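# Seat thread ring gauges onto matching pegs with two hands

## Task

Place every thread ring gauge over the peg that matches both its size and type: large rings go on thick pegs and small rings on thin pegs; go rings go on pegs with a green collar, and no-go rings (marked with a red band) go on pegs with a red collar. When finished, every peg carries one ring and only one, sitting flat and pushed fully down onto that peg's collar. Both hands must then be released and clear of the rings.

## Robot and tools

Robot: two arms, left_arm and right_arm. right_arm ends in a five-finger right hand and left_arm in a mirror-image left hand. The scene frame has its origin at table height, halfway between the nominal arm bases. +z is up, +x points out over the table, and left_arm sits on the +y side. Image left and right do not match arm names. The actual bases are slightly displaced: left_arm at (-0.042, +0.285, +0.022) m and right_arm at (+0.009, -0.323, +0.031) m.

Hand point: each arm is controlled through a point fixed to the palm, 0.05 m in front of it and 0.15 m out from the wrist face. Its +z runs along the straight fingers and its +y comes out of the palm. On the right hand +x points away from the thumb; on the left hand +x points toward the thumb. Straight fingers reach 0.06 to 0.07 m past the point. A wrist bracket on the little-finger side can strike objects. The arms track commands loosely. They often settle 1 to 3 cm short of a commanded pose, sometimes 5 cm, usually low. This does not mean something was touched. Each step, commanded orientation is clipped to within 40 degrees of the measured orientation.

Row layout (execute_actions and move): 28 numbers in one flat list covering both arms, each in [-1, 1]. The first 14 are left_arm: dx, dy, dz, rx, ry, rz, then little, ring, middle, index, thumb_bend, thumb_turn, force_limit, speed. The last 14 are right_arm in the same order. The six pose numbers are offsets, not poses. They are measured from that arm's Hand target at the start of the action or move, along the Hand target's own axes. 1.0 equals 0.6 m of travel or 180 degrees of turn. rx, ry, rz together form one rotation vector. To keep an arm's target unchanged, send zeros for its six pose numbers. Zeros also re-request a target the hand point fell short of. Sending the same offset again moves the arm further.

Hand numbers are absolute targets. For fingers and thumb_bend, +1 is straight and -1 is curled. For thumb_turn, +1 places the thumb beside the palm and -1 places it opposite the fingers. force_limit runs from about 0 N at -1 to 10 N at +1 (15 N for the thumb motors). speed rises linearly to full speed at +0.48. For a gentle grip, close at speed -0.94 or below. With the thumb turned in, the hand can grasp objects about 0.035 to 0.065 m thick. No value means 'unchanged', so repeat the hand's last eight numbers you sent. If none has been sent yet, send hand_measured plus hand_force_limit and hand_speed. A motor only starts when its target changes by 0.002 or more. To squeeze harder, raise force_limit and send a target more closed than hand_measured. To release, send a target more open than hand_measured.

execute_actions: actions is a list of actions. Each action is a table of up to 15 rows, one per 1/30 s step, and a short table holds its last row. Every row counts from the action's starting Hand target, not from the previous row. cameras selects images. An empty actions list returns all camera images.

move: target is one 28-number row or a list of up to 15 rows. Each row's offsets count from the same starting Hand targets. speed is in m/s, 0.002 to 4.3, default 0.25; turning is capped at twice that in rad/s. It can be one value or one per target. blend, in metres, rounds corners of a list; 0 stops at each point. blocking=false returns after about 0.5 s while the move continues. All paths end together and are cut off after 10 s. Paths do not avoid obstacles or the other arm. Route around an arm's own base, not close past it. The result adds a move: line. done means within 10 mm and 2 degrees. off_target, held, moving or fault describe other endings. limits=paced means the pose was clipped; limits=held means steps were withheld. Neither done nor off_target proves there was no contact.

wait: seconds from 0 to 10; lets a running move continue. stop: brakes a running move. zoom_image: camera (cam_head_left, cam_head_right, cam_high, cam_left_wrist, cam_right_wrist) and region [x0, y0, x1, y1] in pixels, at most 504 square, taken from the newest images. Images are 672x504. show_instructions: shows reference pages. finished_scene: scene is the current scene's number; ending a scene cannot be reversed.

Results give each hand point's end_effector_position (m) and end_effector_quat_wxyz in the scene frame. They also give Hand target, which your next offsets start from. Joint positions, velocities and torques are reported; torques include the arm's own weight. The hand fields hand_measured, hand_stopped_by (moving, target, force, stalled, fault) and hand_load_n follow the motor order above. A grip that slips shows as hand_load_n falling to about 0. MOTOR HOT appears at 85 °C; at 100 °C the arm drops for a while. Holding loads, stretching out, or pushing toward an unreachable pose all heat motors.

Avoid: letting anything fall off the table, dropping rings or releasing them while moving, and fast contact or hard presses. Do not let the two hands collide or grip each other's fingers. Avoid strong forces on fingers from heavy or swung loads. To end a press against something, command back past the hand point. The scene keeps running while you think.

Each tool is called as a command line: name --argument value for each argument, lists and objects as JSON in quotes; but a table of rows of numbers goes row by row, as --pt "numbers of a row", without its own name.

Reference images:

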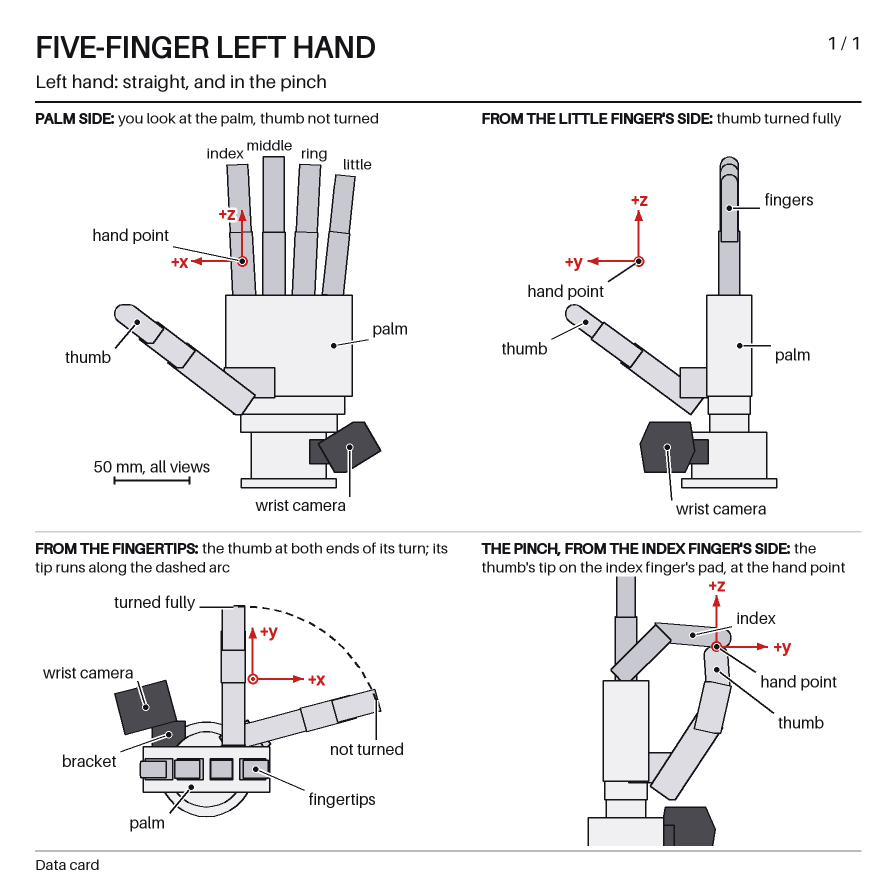

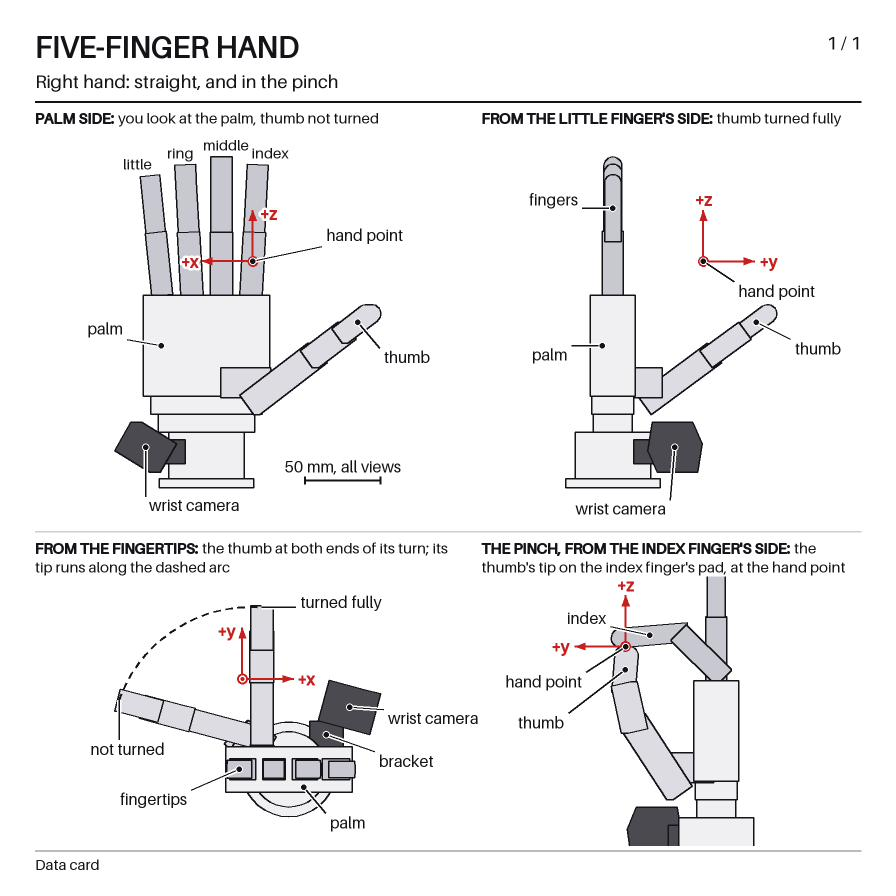

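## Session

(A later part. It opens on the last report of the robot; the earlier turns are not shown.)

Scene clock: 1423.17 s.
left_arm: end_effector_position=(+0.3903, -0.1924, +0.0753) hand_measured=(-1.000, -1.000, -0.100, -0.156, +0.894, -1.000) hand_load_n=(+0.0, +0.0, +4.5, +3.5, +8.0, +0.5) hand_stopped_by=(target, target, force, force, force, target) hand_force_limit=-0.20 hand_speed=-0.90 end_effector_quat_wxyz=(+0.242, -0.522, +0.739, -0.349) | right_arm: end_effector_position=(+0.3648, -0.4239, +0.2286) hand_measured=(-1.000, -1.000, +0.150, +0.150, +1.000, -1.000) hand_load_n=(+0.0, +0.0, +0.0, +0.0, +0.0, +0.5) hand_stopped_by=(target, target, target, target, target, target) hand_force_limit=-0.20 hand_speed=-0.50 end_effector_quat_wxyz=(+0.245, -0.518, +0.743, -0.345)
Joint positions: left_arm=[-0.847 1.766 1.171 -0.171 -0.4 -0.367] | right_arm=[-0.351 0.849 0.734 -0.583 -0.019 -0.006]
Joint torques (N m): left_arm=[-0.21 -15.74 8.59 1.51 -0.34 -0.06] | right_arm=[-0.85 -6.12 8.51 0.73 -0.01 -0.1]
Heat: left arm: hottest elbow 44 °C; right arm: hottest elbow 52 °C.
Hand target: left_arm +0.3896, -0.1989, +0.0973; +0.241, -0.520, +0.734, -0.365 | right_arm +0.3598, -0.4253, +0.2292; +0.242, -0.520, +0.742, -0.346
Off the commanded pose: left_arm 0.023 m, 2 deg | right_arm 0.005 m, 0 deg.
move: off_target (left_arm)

wait --seconds 0.1 --cameras '["cam_head_left","cam_head_right"]'

zoom_image --camera "cam_head_right" --region '[375, 135, 435, 195]'

zoom_image --camera "cam_head_left" --region '[370, 135, 430, 195]'

Scene clock: 1429.70 s.
left_arm: end_effector_position=(+0.3903, -0.1923, +0.0752) hand_measured=(-1.000, -1.000, -0.100, -0.156, +0.894, -1.000) hand_load_n=(+0.0, +0.0, +5.0, +3.5, +8.0, +0.5) hand_stopped_by=(target, target, force, force, force, target) hand_force_limit=-0.20 hand_speed=-0.90 end_effector_quat_wxyz=(+0.242, -0.522, +0.740, -0.349) | right_arm: end_effector_position=(+0.3648, -0.4239, +0.2286) hand_measured=(-1.000, -1.000, +0.150, +0.150, +1.000, -1.000) hand_load_n=(+0.0, +0.0, +0.0, +0.0, +0.0, +0.0) hand_stopped_by=(target, target, target, target, target, target) hand_force_limit=-0.20 hand_speed=-0.50 end_effector_quat_wxyz=(+0.245, -0.518, +0.743, -0.345)
Joint positions: left_arm=[-0.847 1.766 1.171 -0.172 -0.4 -0.367] | right_arm=[-0.351 0.849 0.734 -0.583 -0.019 -0.006]
Joint torques (N m): left_arm=[-0.15 -15.68 8.68 1.63 -0.33 -0.06] | right_arm=[-0.85 -6.18 8.5 0.73 -0.02 -0.1]
Heat: left arm: hottest elbow 44 °C; right arm: hottest elbow 52 °C.
Hand target: left_arm +0.3896, -0.1988, +0.0973; +0.241, -0.520, +0.734, -0.364 | right_arm +0.3598, -0.4253, +0.2292; +0.242, -0.520, +0.742, -0.346
Off the commanded pose: left_arm 0.023 m, 2 deg | right_arm 0.005 m, 0 deg.
wait: 0.10 s; at rest from the start
Images, in order (width x height): cam_head_left 672x504, cam_head_right 672x504.

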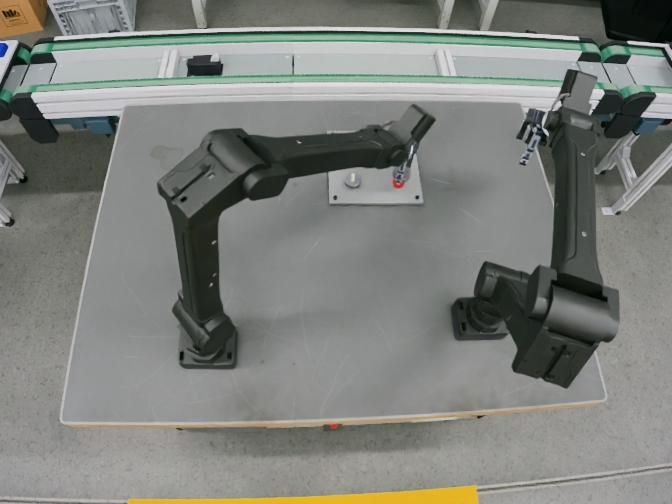

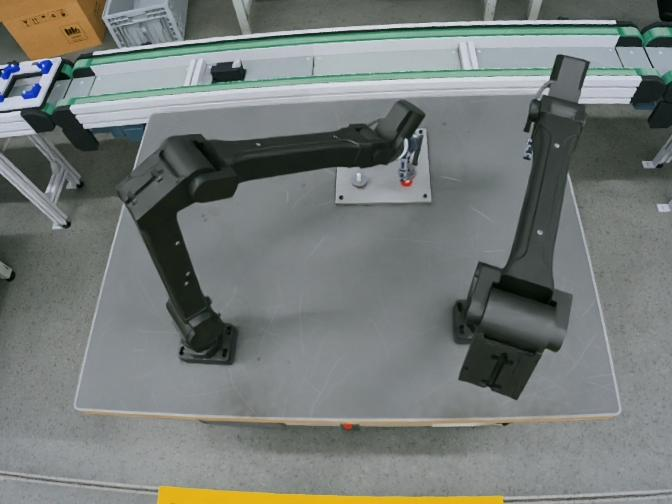

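Scaled by 8.400 from the camera's 672x504 image, which has a finer 960x720 frame.

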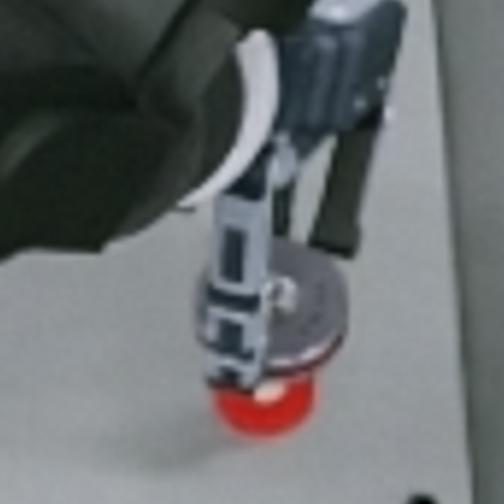

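Scaled by 8.400 from the camera's 672x504 image, which has a finer 960x720 frame.

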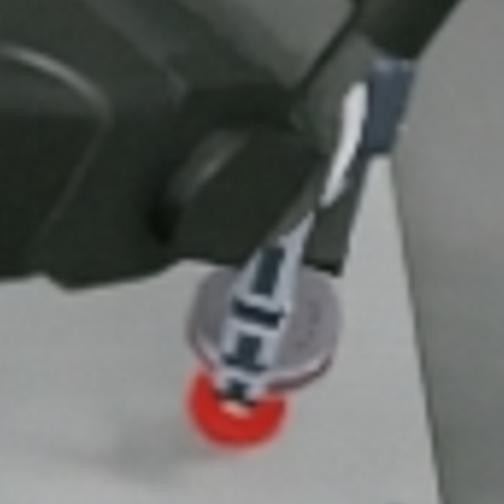

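zoom_image --camera "cam_head_right" --region '[394, 160, 422, 188]'

zoom_image --camera "cam_head_left" --region '[388, 162, 416, 190]'

Scaled by 18.000 from the camera's 672x504 image, which has a finer 960x720 frame.

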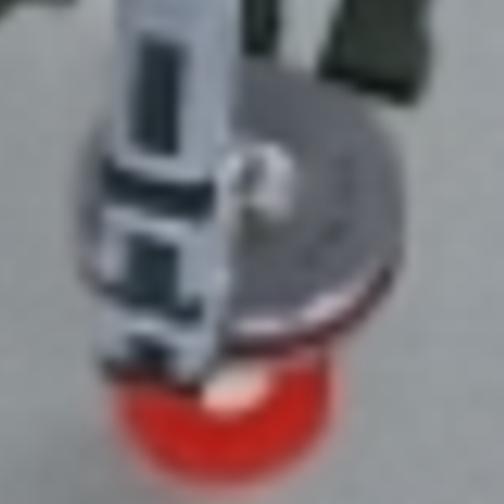

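Scaled by 18.000 from the camera's 672x504 image, which has a finer 960x720 frame.

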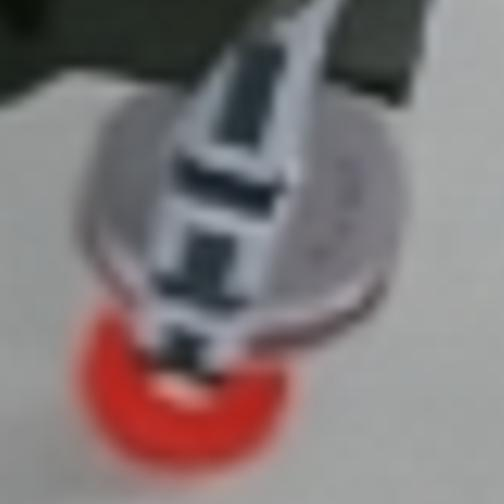

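wait --seconds 0.1 --cameras '["cam_high","cam_left_wrist"]'

zoom_image --camera "cam_high" --region '[215, 300, 275, 360]'

Scene clock: 1469.67 s.
left_arm: end_effector_position=(+0.3903, -0.1923, +0.0752) hand_measured=(-1.000, -1.000, -0.100, -0.156, +0.894, -1.000) hand_load_n=(+0.0, +0.0, +5.0, +3.5, +8.5, +0.5) hand_stopped_by=(target, target, force, force, force, target) hand_force_limit=-0.20 hand_speed=-0.90 end_effector_quat_wxyz=(+0.242, -0.522, +0.740, -0.349) | right_arm: end_effector_position=(+0.3648, -0.4239, +0.2286) hand_measured=(-1.000, -1.000, +0.150, +0.150, +1.000, -1.000) hand_load_n=(+0.0, +0.0, +0.0, +0.0, +0.0, +0.0) hand_stopped_by=(target, target, target, target, target, target) hand_force_limit=-0.20 hand_speed=-0.50 end_effector_quat_wxyz=(+0.245, -0.518, +0.743, -0.345)
Joint positions: left_arm=[-0.847 1.766 1.171 -0.172 -0.4 -0.367] | right_arm=[-0.351 0.849 0.734 -0.583 -0.019 -0.006]
Joint torques (N m): left_arm=[0.03 -15.68 8.66 1.63 -0.35 -0.06] | right_arm=[-0.79 -6.18 8.51 0.73 -0.02 -0.1]
Heat: left arm: hottest elbow 43 °C; right arm: hottest elbow 52 °C.
Hand target: left_arm +0.3896, -0.1988, +0.0973; +0.241, -0.520, +0.734, -0.364 | right_arm +0.3598, -0.4253, +0.2292; +0.242, -0.520, +0.742, -0.346
Off the commanded pose: left_arm 0.023 m, 2 deg | right_arm 0.005 m, 0 deg.
wait: 0.10 s; at rest from the start
Images, in order (width x height): cam_high 672x504, cam_left_wrist 672x504.

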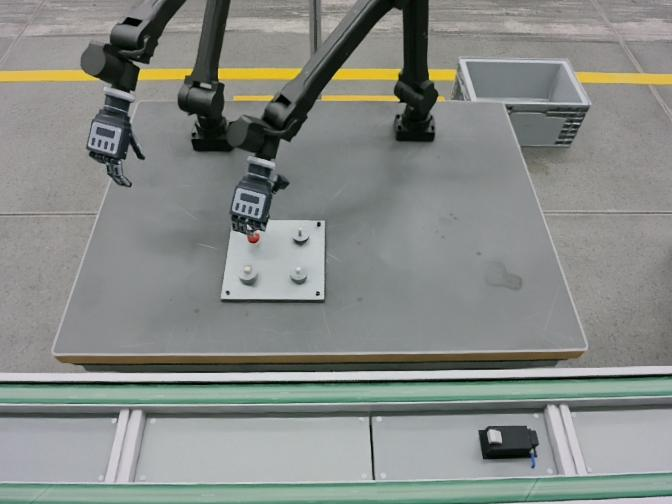

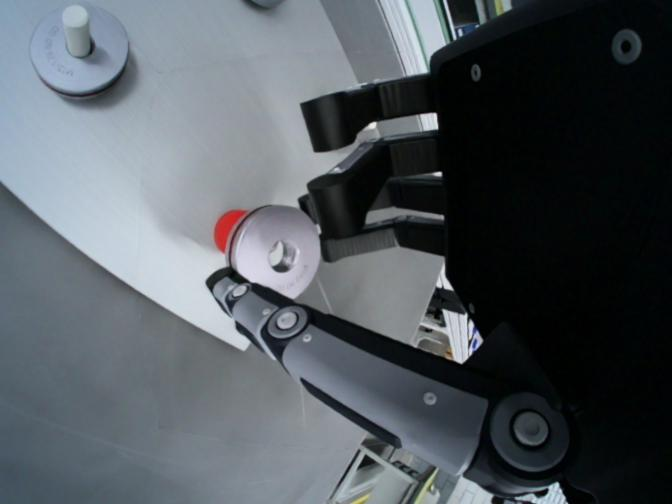

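Scaled by 8.400 from the camera's 672x504 image, which has a finer 960x720 frame.

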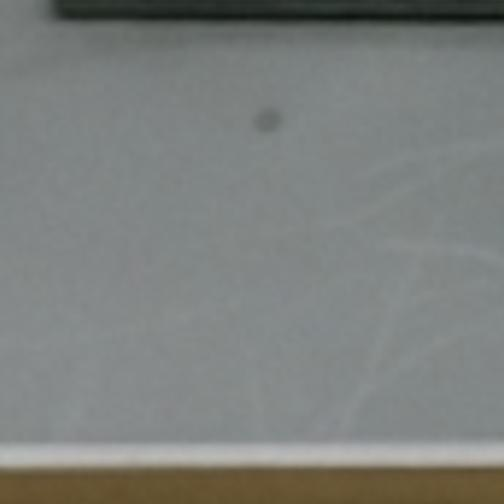

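The wrist camera shows bore and peg clearly; zoom there.

zoom_image --camera "cam_left_wrist" --region '[200, 190, 330, 320]'

zoom_image --camera "cam_high" --region '[225, 205, 285, 265]'

Scaled by 3.877 from the camera's 672x504 image, which has a finer 960x720 frame.

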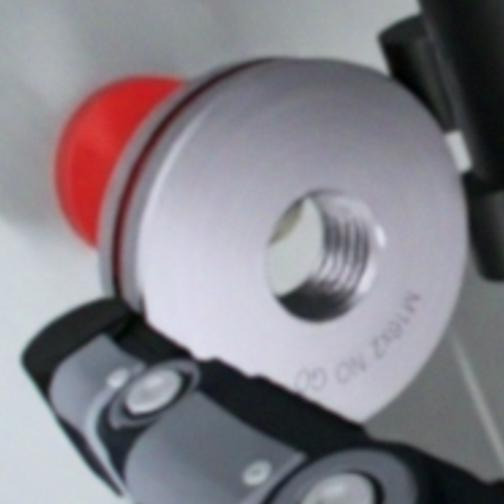

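Scaled by 8.400 from the camera's 672x504 image, which has a finer 960x720 frame.

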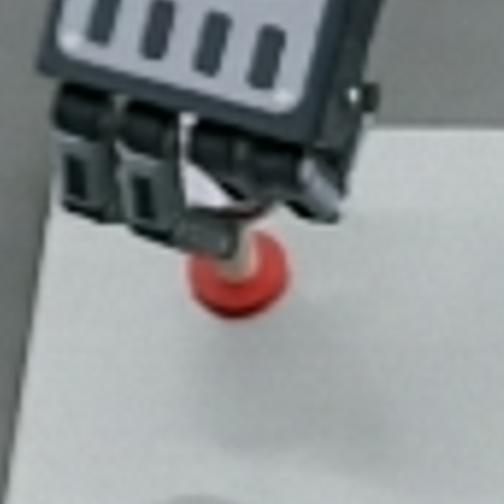

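wait --seconds 0.1 --cameras '["cam_left_wrist"]'

zoom_image --camera "cam_left_wrist" --region '[205, 195, 275, 265]'

zoom_image --camera "cam_left_wrist" --region '[255, 230, 305, 280]'

Scene clock: 1488.90 s.
left_arm: end_effector_position=(+0.3903, -0.1923, +0.0752) hand_measured=(-1.000, -1.000, -0.100, -0.156, +0.894, -1.000) hand_load_n=(+0.5, +0.0, +5.0, +4.0, +8.0, +0.5) hand_stopped_by=(target, target, force, force, force, target) hand_force_limit=-0.20 hand_speed=-0.90 end_effector_quat_wxyz=(+0.242, -0.522, +0.740, -0.349) | right_arm: end_effector_position=(+0.3648, -0.4239, +0.2286) hand_measured=(-1.000, -1.000, +0.150, +0.150, +1.000, -1.000) hand_load_n=(+0.0, +0.0, +0.0, +0.0, +0.0, +0.0) hand_stopped_by=(target, target, target, target, target, target) hand_force_limit=-0.20 hand_speed=-0.50 end_effector_quat_wxyz=(+0.245, -0.518, +0.743, -0.345)
Joint positions: left_arm=[-0.847 1.766 1.171 -0.172 -0.4 -0.367] | right_arm=[-0.351 0.849 0.734 -0.583 -0.019 -0.006]
Joint torques (N m): left_arm=[-0.03 -15.56 8.65 1.66 -0.33 -0.06] | right_arm=[-0.85 -6.12 8.5 0.73 -0.01 -0.1]
Heat: left arm: hottest elbow 43 °C; right arm: hottest elbow 52 °C.
Hand target: left_arm +0.3896, -0.1988, +0.0973; +0.241, -0.520, +0.734, -0.364 | right_arm +0.3598, -0.4253, +0.2292; +0.242, -0.520, +0.742, -0.346
Off the commanded pose: left_arm 0.023 m, 2 deg | right_arm 0.005 m, 0 deg.
wait: 0.10 s; at rest from the start
Images, in order (width x height): cam_left_wrist 672x504.

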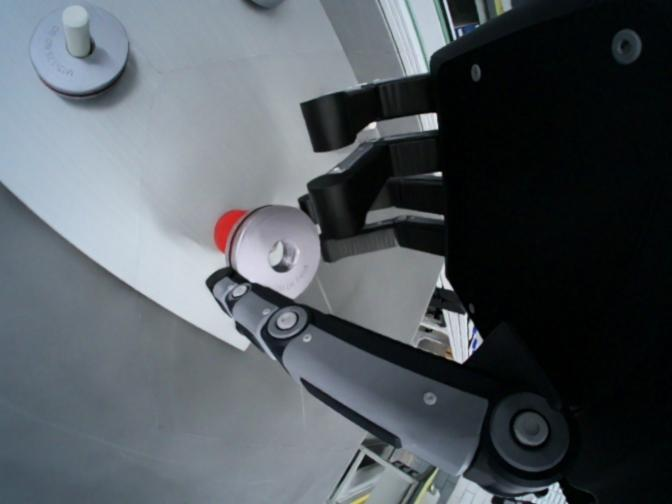

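Scaled by 7.200 from the camera's 672x504 image, which has a finer 960x720 frame.

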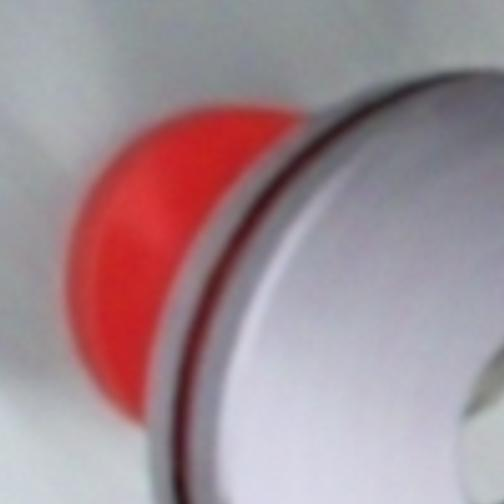

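Scaled by 10.080 from the camera's 672x504 image, which has a finer 960x720 frame.

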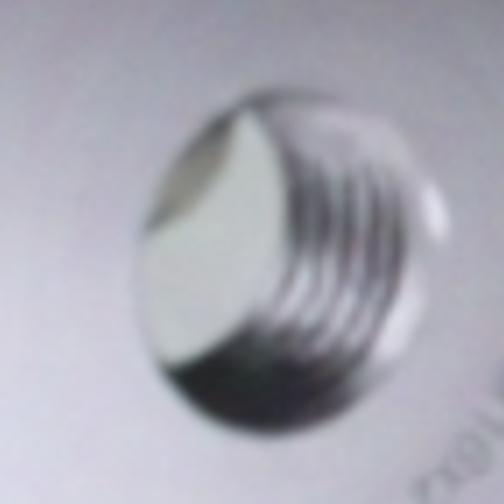

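zoom_image --camera "cam_left_wrist" --region '[266, 236, 290, 260]'

zoom_image --camera "cam_left_wrist" --region '[20, 0, 140, 110]'

Scaled by 21.000 from the camera's 672x504 image, which has a finer 960x720 frame.

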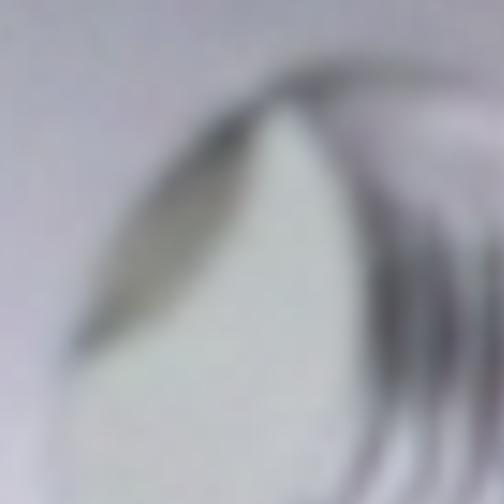

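Scaled by 4.200 from the camera's 672x504 image, which has a finer 960x720 frame.

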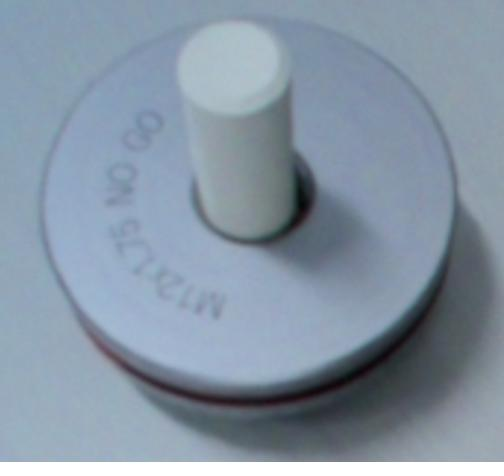

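move --target '[-0.0046,-0.0088,-0.0024,0,0,0,-1,-1,-0.22,-0.22,0.7,-1,-0.2,-0.9,0,0,0,0,0,0,-1,-1,0.15,0.15,1,-1,-0.2,-0.5]' --speed 0.03 --cameras '["cam_left_wrist"]'

zoom_image --camera "cam_left_wrist" --region '[200, 190, 330, 320]'

zoom_image --camera "cam_left_wrist" --region '[255, 230, 305, 280]'

Scene clock: 1523.07 s.
left_arm: end_effector_position=(+0.3885, -0.1916, +0.0768) hand_measured=(-1.000, -1.000, -0.100, -0.156, +0.894, -1.000) hand_load_n=(+0.5, +0.0, +5.0, +3.5, +8.5, +0.5) hand_stopped_by=(target, target, force, force, force, target) hand_force_limit=-0.20 hand_speed=-0.90 end_effector_quat_wxyz=(+0.240, -0.522, +0.741, -0.348) | right_arm: end_effector_position=(+0.3648, -0.4239, +0.2286) hand_measured=(-1.000, -1.000, +0.150, +0.150, +1.000, -1.000) hand_load_n=(+0.0, +0.5, +0.0, +0.0, +0.0, +0.0) hand_stopped_by=(target, target, target, target, target, target) hand_force_limit=-0.20 hand_speed=-0.50 end_effector_quat_wxyz=(+0.245, -0.518, +0.743, -0.345)
Joint positions: left_arm=[-0.847 1.761 1.171 -0.182 -0.395 -0.367] | right_arm=[-0.351 0.849 0.734 -0.583 -0.019 -0.006]
Joint torques (N m): left_arm=[0.5 -15.91 9.2 1.61 -0.32 -0.02] | right_arm=[-0.79 -6.18 8.51 0.72 -0.02 -0.1]
Heat: left arm: hottest elbow 43 °C; right arm: hottest elbow 52 °C.
Hand target: left_arm +0.3926, -0.1969, +0.1022; +0.241, -0.520, +0.734, -0.364 | right_arm +0.3598, -0.4253, +0.2292; +0.242, -0.520, +0.742, -0.346
Off the commanded pose: left_arm 0.026 m, 2 deg | right_arm 0.005 m, 0 deg.
move: off_target (left_arm)
Images, in order (width x height): cam_left_wrist 672x504.

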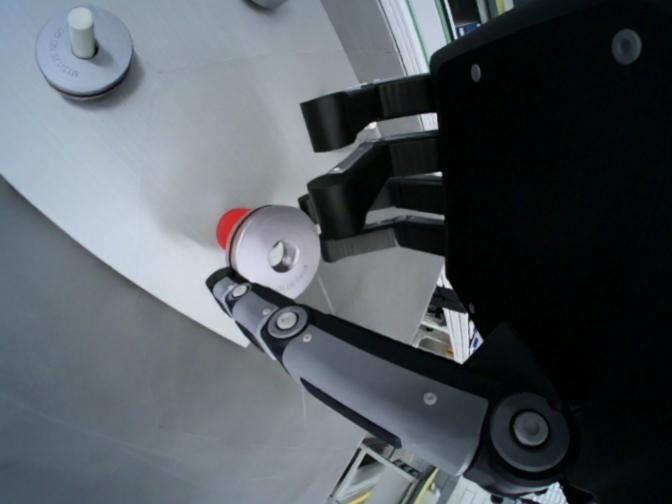

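Scaled by 3.877 from the camera's 672x504 image, which has a finer 960x720 frame.

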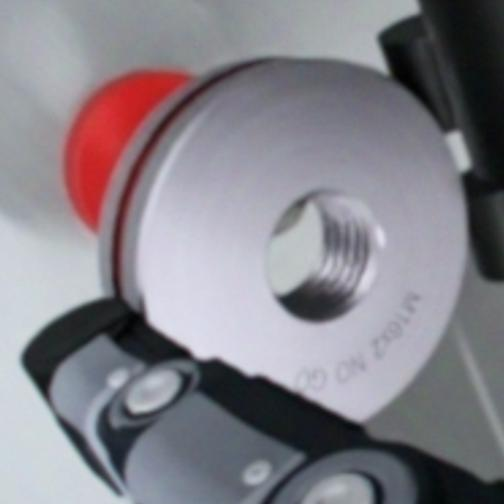

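Scaled by 10.080 from the camera's 672x504 image, which has a finer 960x720 frame.

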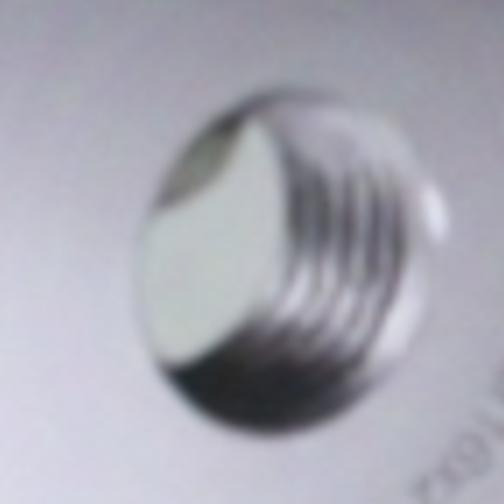

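move --pt "-0.0009 -0.0292 -0.0169 0 0 0 -1 -1 -0.22 -0.22 0.7 -1 -0.2 -0.9 0 0 0 0 0 0 -1 -1 0.15 0.15 1 -1 -0.2 -0.5" --pt "0.0101 0.0182 0.0237 0 0 0 -1 -1 -0.22 -0.22 0.7 -1 -0.2 -0.9 0 0 0 0 0 0 -1 -1 0.15 0.15 1 -1 -0.2 -0.5" --speed 0.04 --cameras '["cam_left_wrist","cam_head_right","cam_head_left"]'

zoom_image --camera "cam_left_wrist" --region '[200, 190, 330, 320]'

zoom_image --camera "cam_left_wrist" --region '[255, 230, 305, 280]'

zoom_image --camera "cam_head_right" --region '[375, 135, 435, 195]'

zoom_image --camera "cam_head_left" --region '[370, 135, 430, 195]'

Scene clock: 1536.23 s.
left_arm: end_effector_position=(+0.3876, -0.1904, +0.0695) hand_measured=(-1.000, -1.000, -0.100, -0.156, +0.894, -1.000) hand_load_n=(+0.0, +0.0, +5.0, +3.5, +8.5, +0.5) hand_stopped_by=(target, target, force, force, force, target) hand_force_limit=-0.20 hand_speed=-0.90 end_effector_quat_wxyz=(+0.240, -0.522, +0.744, -0.341) | right_arm: end_effector_position=(+0.3648, -0.4239, +0.2286) hand_measured=(-1.000, -1.000, +0.150, +0.150, +1.000, -1.000) hand_load_n=(+0.5, +0.0, +0.0, +0.0, +0.0, +0.0) hand_stopped_by=(target, target, target, target, target, target) hand_force_limit=-0.20 hand_speed=-0.50 end_effector_quat_wxyz=(+0.245, -0.518, +0.743, -0.345)
Joint positions: left_arm=[-0.847 1.772 1.171 -0.184 -0.395 -0.367] | right_arm=[-0.351 0.849 0.734 -0.583 -0.019 -0.006]
Joint torques (N m): left_arm=[-0.09 -13.16 9.43 3.06 -0.51 -0.05] | right_arm=[-0.79 -6.12 8.51 0.73 -0.01 -0.1]
Heat: left arm: hottest elbow 43 °C; right arm: hottest elbow 52 °C.
Hand target: left_arm +0.3945, -0.2045, +0.0850; +0.241, -0.520, +0.734, -0.365 | right_arm +0.3598, -0.4253, +0.2292; +0.242, -0.520, +0.742, -0.346
Off the commanded pose: left_arm 0.022 m, 3 deg | right_arm 0.005 m, 0 deg.
move: off_target (left_arm)
Images, in order (width x height): cam_head_left 672x504, cam_head_right 672x504, cam_left_wrist 672x504.

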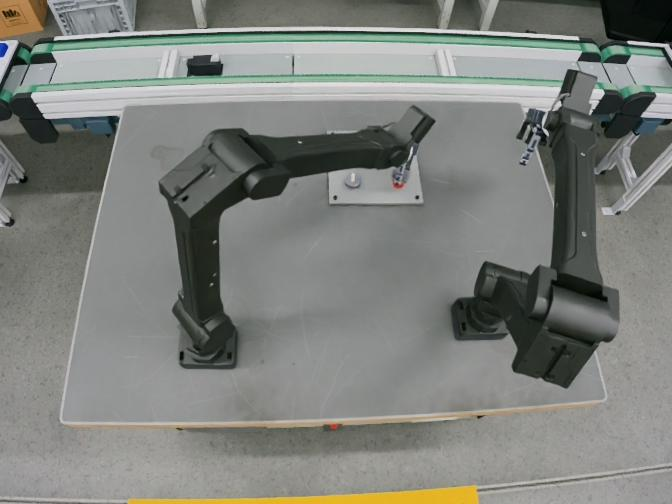

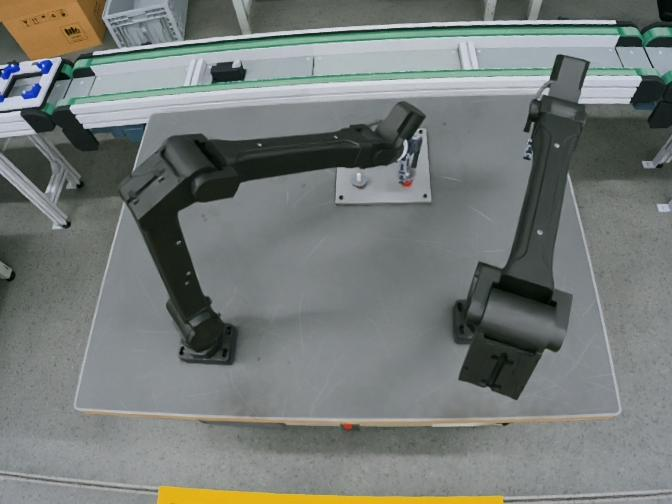

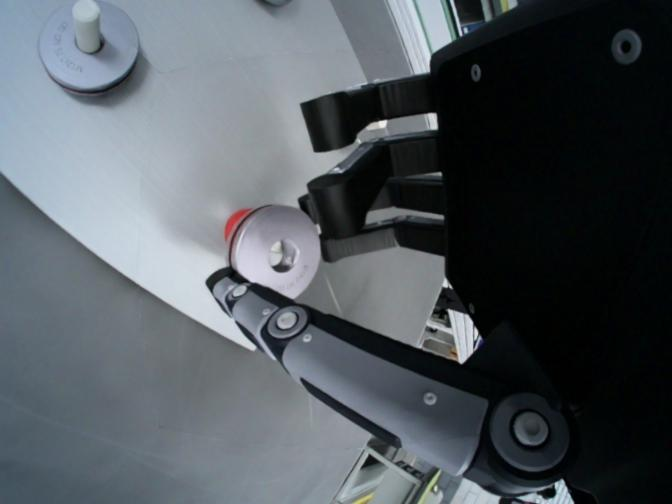

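Scaled by 3.877 from the camera's 672x504 image, which has a finer 960x720 frame.

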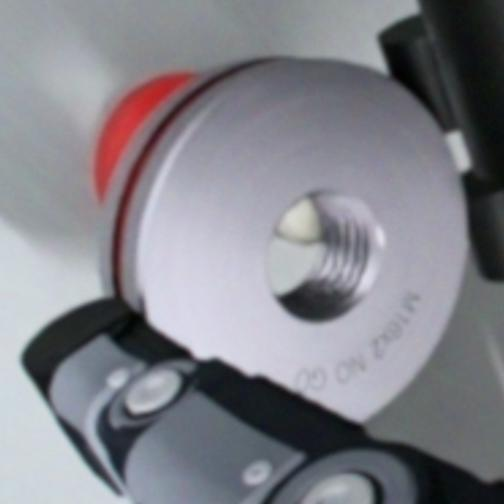

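Scaled by 10.080 from the camera's 672x504 image, which has a finer 960x720 frame.

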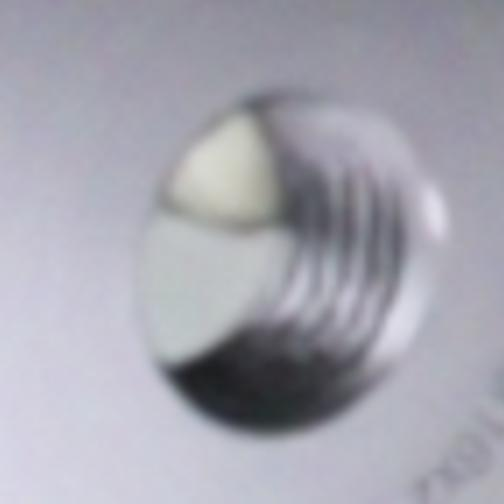

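Scaled by 8.400 from the camera's 672x504 image, which has a finer 960x720 frame.

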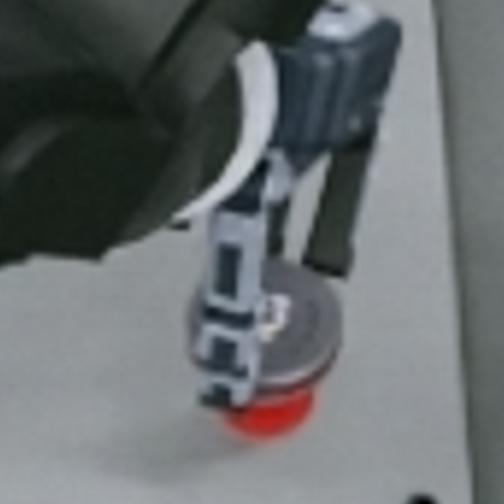

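Scaled by 8.400 from the camera's 672x504 image, which has a finer 960x720 frame.

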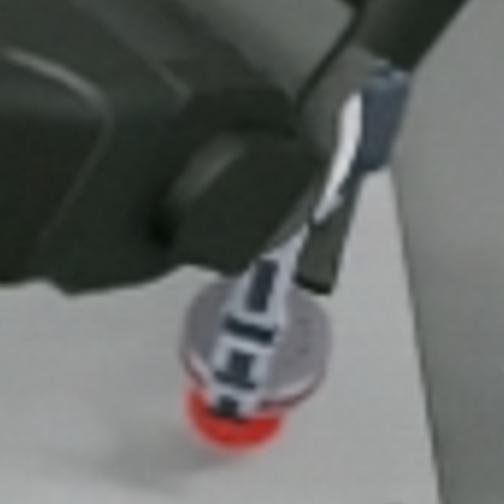

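move --pt "-0.0016 -0.0452 -0.0370 0 0 0 -1 -1 -0.22 -0.22 0.7 -1 -0.2 -0.9 0 0 0 0 0 0 -1 -1 0.15 0.15 1 -1 -0.2 -0.5" --pt "0.0015 -0.0084 -0.0135 0 0 0 -1 -1 -0.22 -0.22 0.7 -1 -0.2 -0.9 0 0 0 0 0 0 -1 -1 0.15 0.15 1 -1 -0.2 -0.5" --speed 0.05 --cameras '["cam_left_wrist"]'

zoom_image --camera "cam_left_wrist" --region '[200, 190, 330, 320]'

zoom_image --camera "cam_left_wrist" --region '[255, 230, 305, 280]'

Scene clock: 1550.77 s.
left_arm: end_effector_position=(+0.3857, -0.1873, +0.0758) hand_measured=(-1.000, -1.000, -0.100, -0.156, +0.894, -1.000) hand_load_n=(+0.0, +0.0, +5.0, +3.5, +8.0, +0.5) hand_stopped_by=(target, target, force, force, force, target) hand_force_limit=-0.20 hand_speed=-0.90 end_effector_quat_wxyz=(+0.241, -0.522, +0.745, -0.338) | right_arm: end_effector_position=(+0.3648, -0.4239, +0.2286) hand_measured=(-1.000, -1.000, +0.150, +0.150, +1.000, -1.000) hand_load_n=(+0.0, +0.0, +0.0, +0.0, +0.0, +0.0) hand_stopped_by=(target, target, target, target, target, target) hand_force_limit=-0.20 hand_speed=-0.50 end_effector_quat_wxyz=(+0.245, -0.518, +0.743, -0.345)
Joint positions: left_arm=[-0.847 1.756 1.171 -0.206 -0.398 -0.367] | right_arm=[-0.351 0.849 0.734 -0.583 -0.019 -0.006]
Joint torques (N m): left_arm=[-0.38 -13.57 9.66 3.04 -0.53 -0.09] | right_arm=[-0.79 -6.18 8.5 0.72 -0.01 -0.1]
Heat: left arm: hottest elbow 43 °C; right arm: hottest elbow 52 °C.
Hand target: left_arm +0.3913, -0.2040, +0.0940; +0.241, -0.520, +0.734, -0.364 | right_arm +0.3598, -0.4253, +0.2292; +0.242, -0.520, +0.742, -0.346
Off the commanded pose: left_arm 0.025 m, 3 deg | right_arm 0.005 m, 0 deg.
move: off_target (left_arm)
Images, in order (width x height): cam_left_wrist 672x504.

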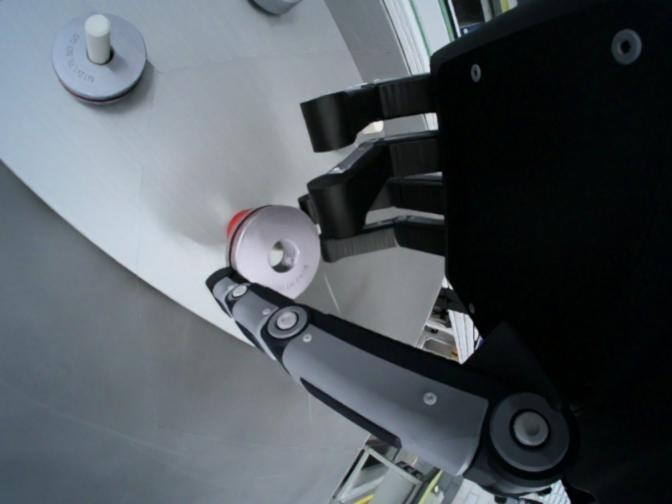

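Scaled by 3.877 from the camera's 672x504 image, which has a finer 960x720 frame.

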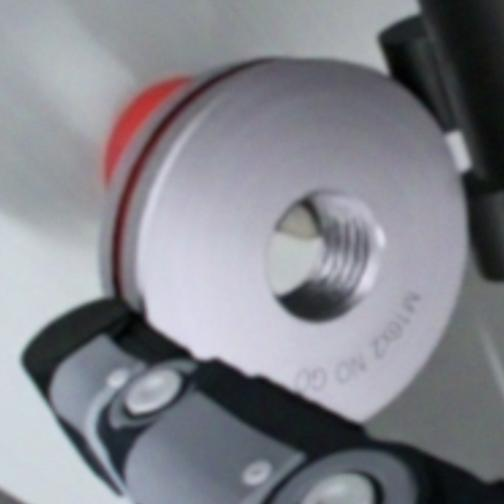

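Scaled by 10.080 from the camera's 672x504 image, which has a finer 960x720 frame.

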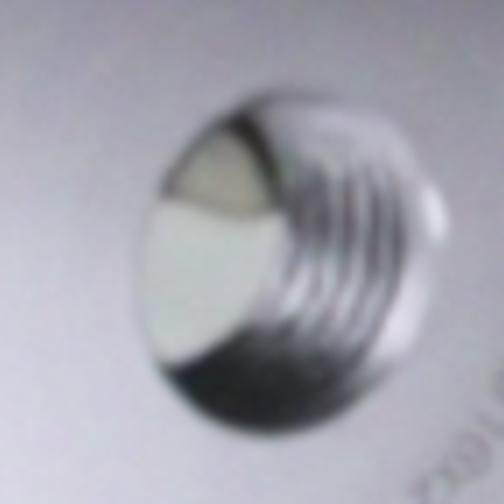

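move --pt "-0.0060 -0.0933 -0.0435 0 0 0 -1 -1 -0.22 -0.22 0.7 -1 -0.2 -0.9 0 0 0 0 0 0 -1 -1 0.15 0.15 1 -1 -0.2 -0.5" --pt "-0.0005 -0.0077 -0.0037 0 0 0 -1 -1 -0.22 -0.22 0.7 -1 -0.2 -0.9 0 0 0 0 0 0 -1 -1 0.15 0.15 1 -1 -0.2 -0.5" --speed 0.08 --cameras '["cam_left_wrist","cam_head_right","cam_head_left"]'

zoom_image --camera "cam_left_wrist" --region '[200, 190, 330, 320]'

zoom_image --camera "cam_head_right" --region '[375, 135, 435, 195]'

zoom_image --camera "cam_head_left" --region '[370, 135, 430, 195]'

Scene clock: 1562.47 s.
left_arm: end_effector_position=(+0.3911, -0.1940, +0.0866) hand_measured=(-1.000, -1.000, -0.100, -0.156, +0.894, -1.000) hand_load_n=(+0.0, +0.0, +5.0, +3.5, +8.0, +0.5) hand_stopped_by=(target, target, force, force, force, target) hand_force_limit=-0.20 hand_speed=-0.90 end_effector_quat_wxyz=(+0.241, -0.520, +0.743, -0.344) | right_arm: end_effector_position=(+0.3648, -0.4239, +0.2286) hand_measured=(-1.000, -1.000, +0.150, +0.150, +1.000, -1.000) hand_load_n=(+0.0, +0.0, +0.0, +0.0, +0.0, +0.0) hand_stopped_by=(target, target, target, target, target, target) hand_force_limit=-0.20 hand_speed=-0.50 end_effector_quat_wxyz=(+0.245, -0.518, +0.743, -0.345)
Joint positions: left_arm=[-0.847 1.756 1.198 -0.219 -0.397 -0.363] | right_arm=[-0.351 0.849 0.734 -0.583 -0.019 -0.006]
Joint torques (N m): left_arm=[-0.21 -14.04 8.27 3.19 -0.53 -0.1] | right_arm=[-0.85 -6.12 8.51 0.72 -0.01 -0.1]
Heat: left arm: hottest elbow 44 °C; right arm: hottest elbow 52 °C.
Hand target: left_arm +0.3924, -0.2040, +0.0990; +0.241, -0.520, +0.734, -0.365 | right_arm +0.3598, -0.4253, +0.2292; +0.242, -0.520, +0.742, -0.346
Off the commanded pose: left_arm 0.016 m, 3 deg | right_arm 0.005 m, 0 deg.
move: off_target (left_arm)
Images, in order (width x height): cam_head_left 672x504, cam_head_right 672x504, cam_left_wrist 672x504.

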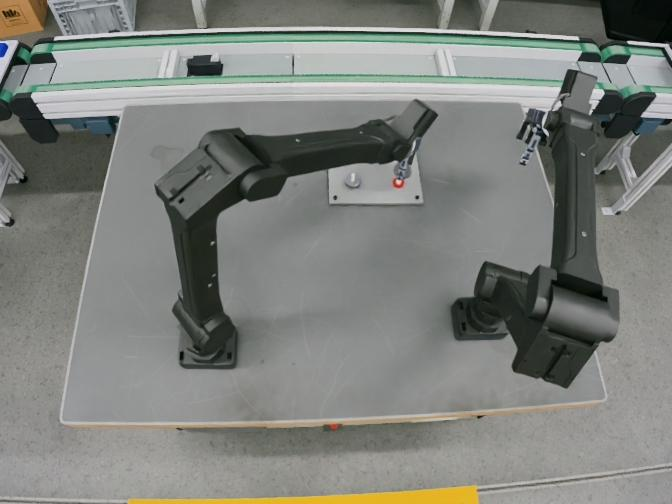

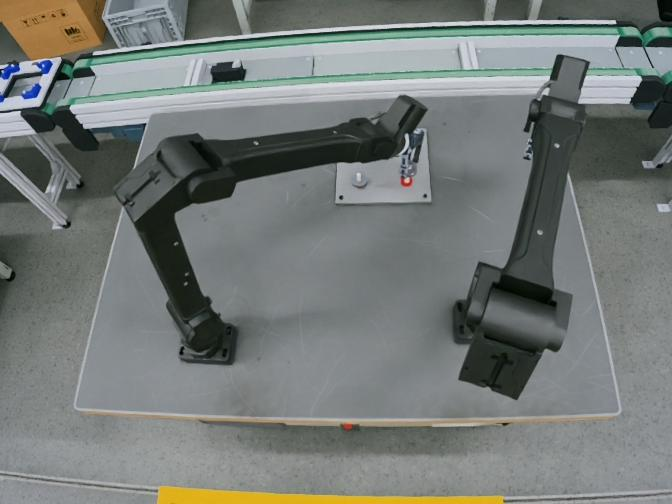

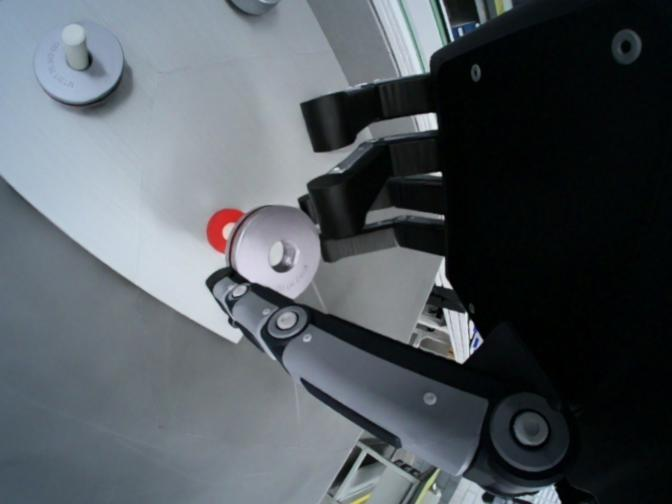

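Scaled by 3.877 from the camera's 672x504 image, which has a finer 960x720 frame.

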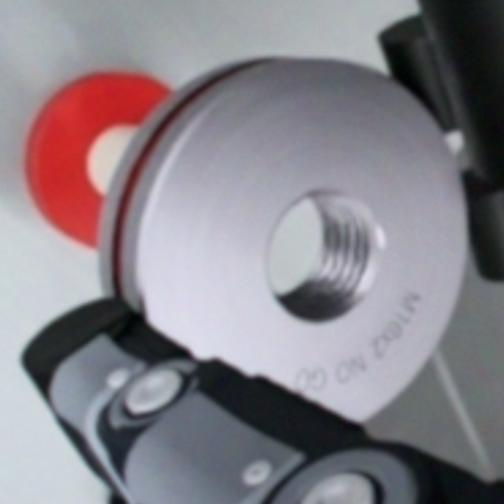

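Scaled by 8.400 from the camera's 672x504 image, which has a finer 960x720 frame.

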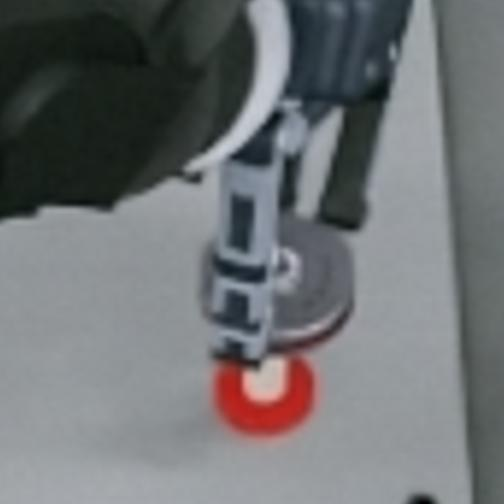

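Scaled by 8.400 from the camera's 672x504 image, which has a finer 960x720 frame.

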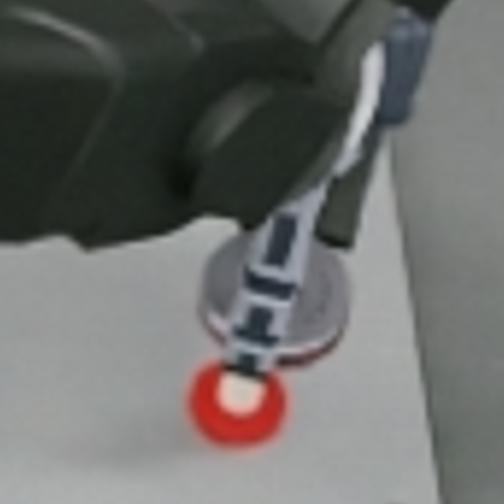

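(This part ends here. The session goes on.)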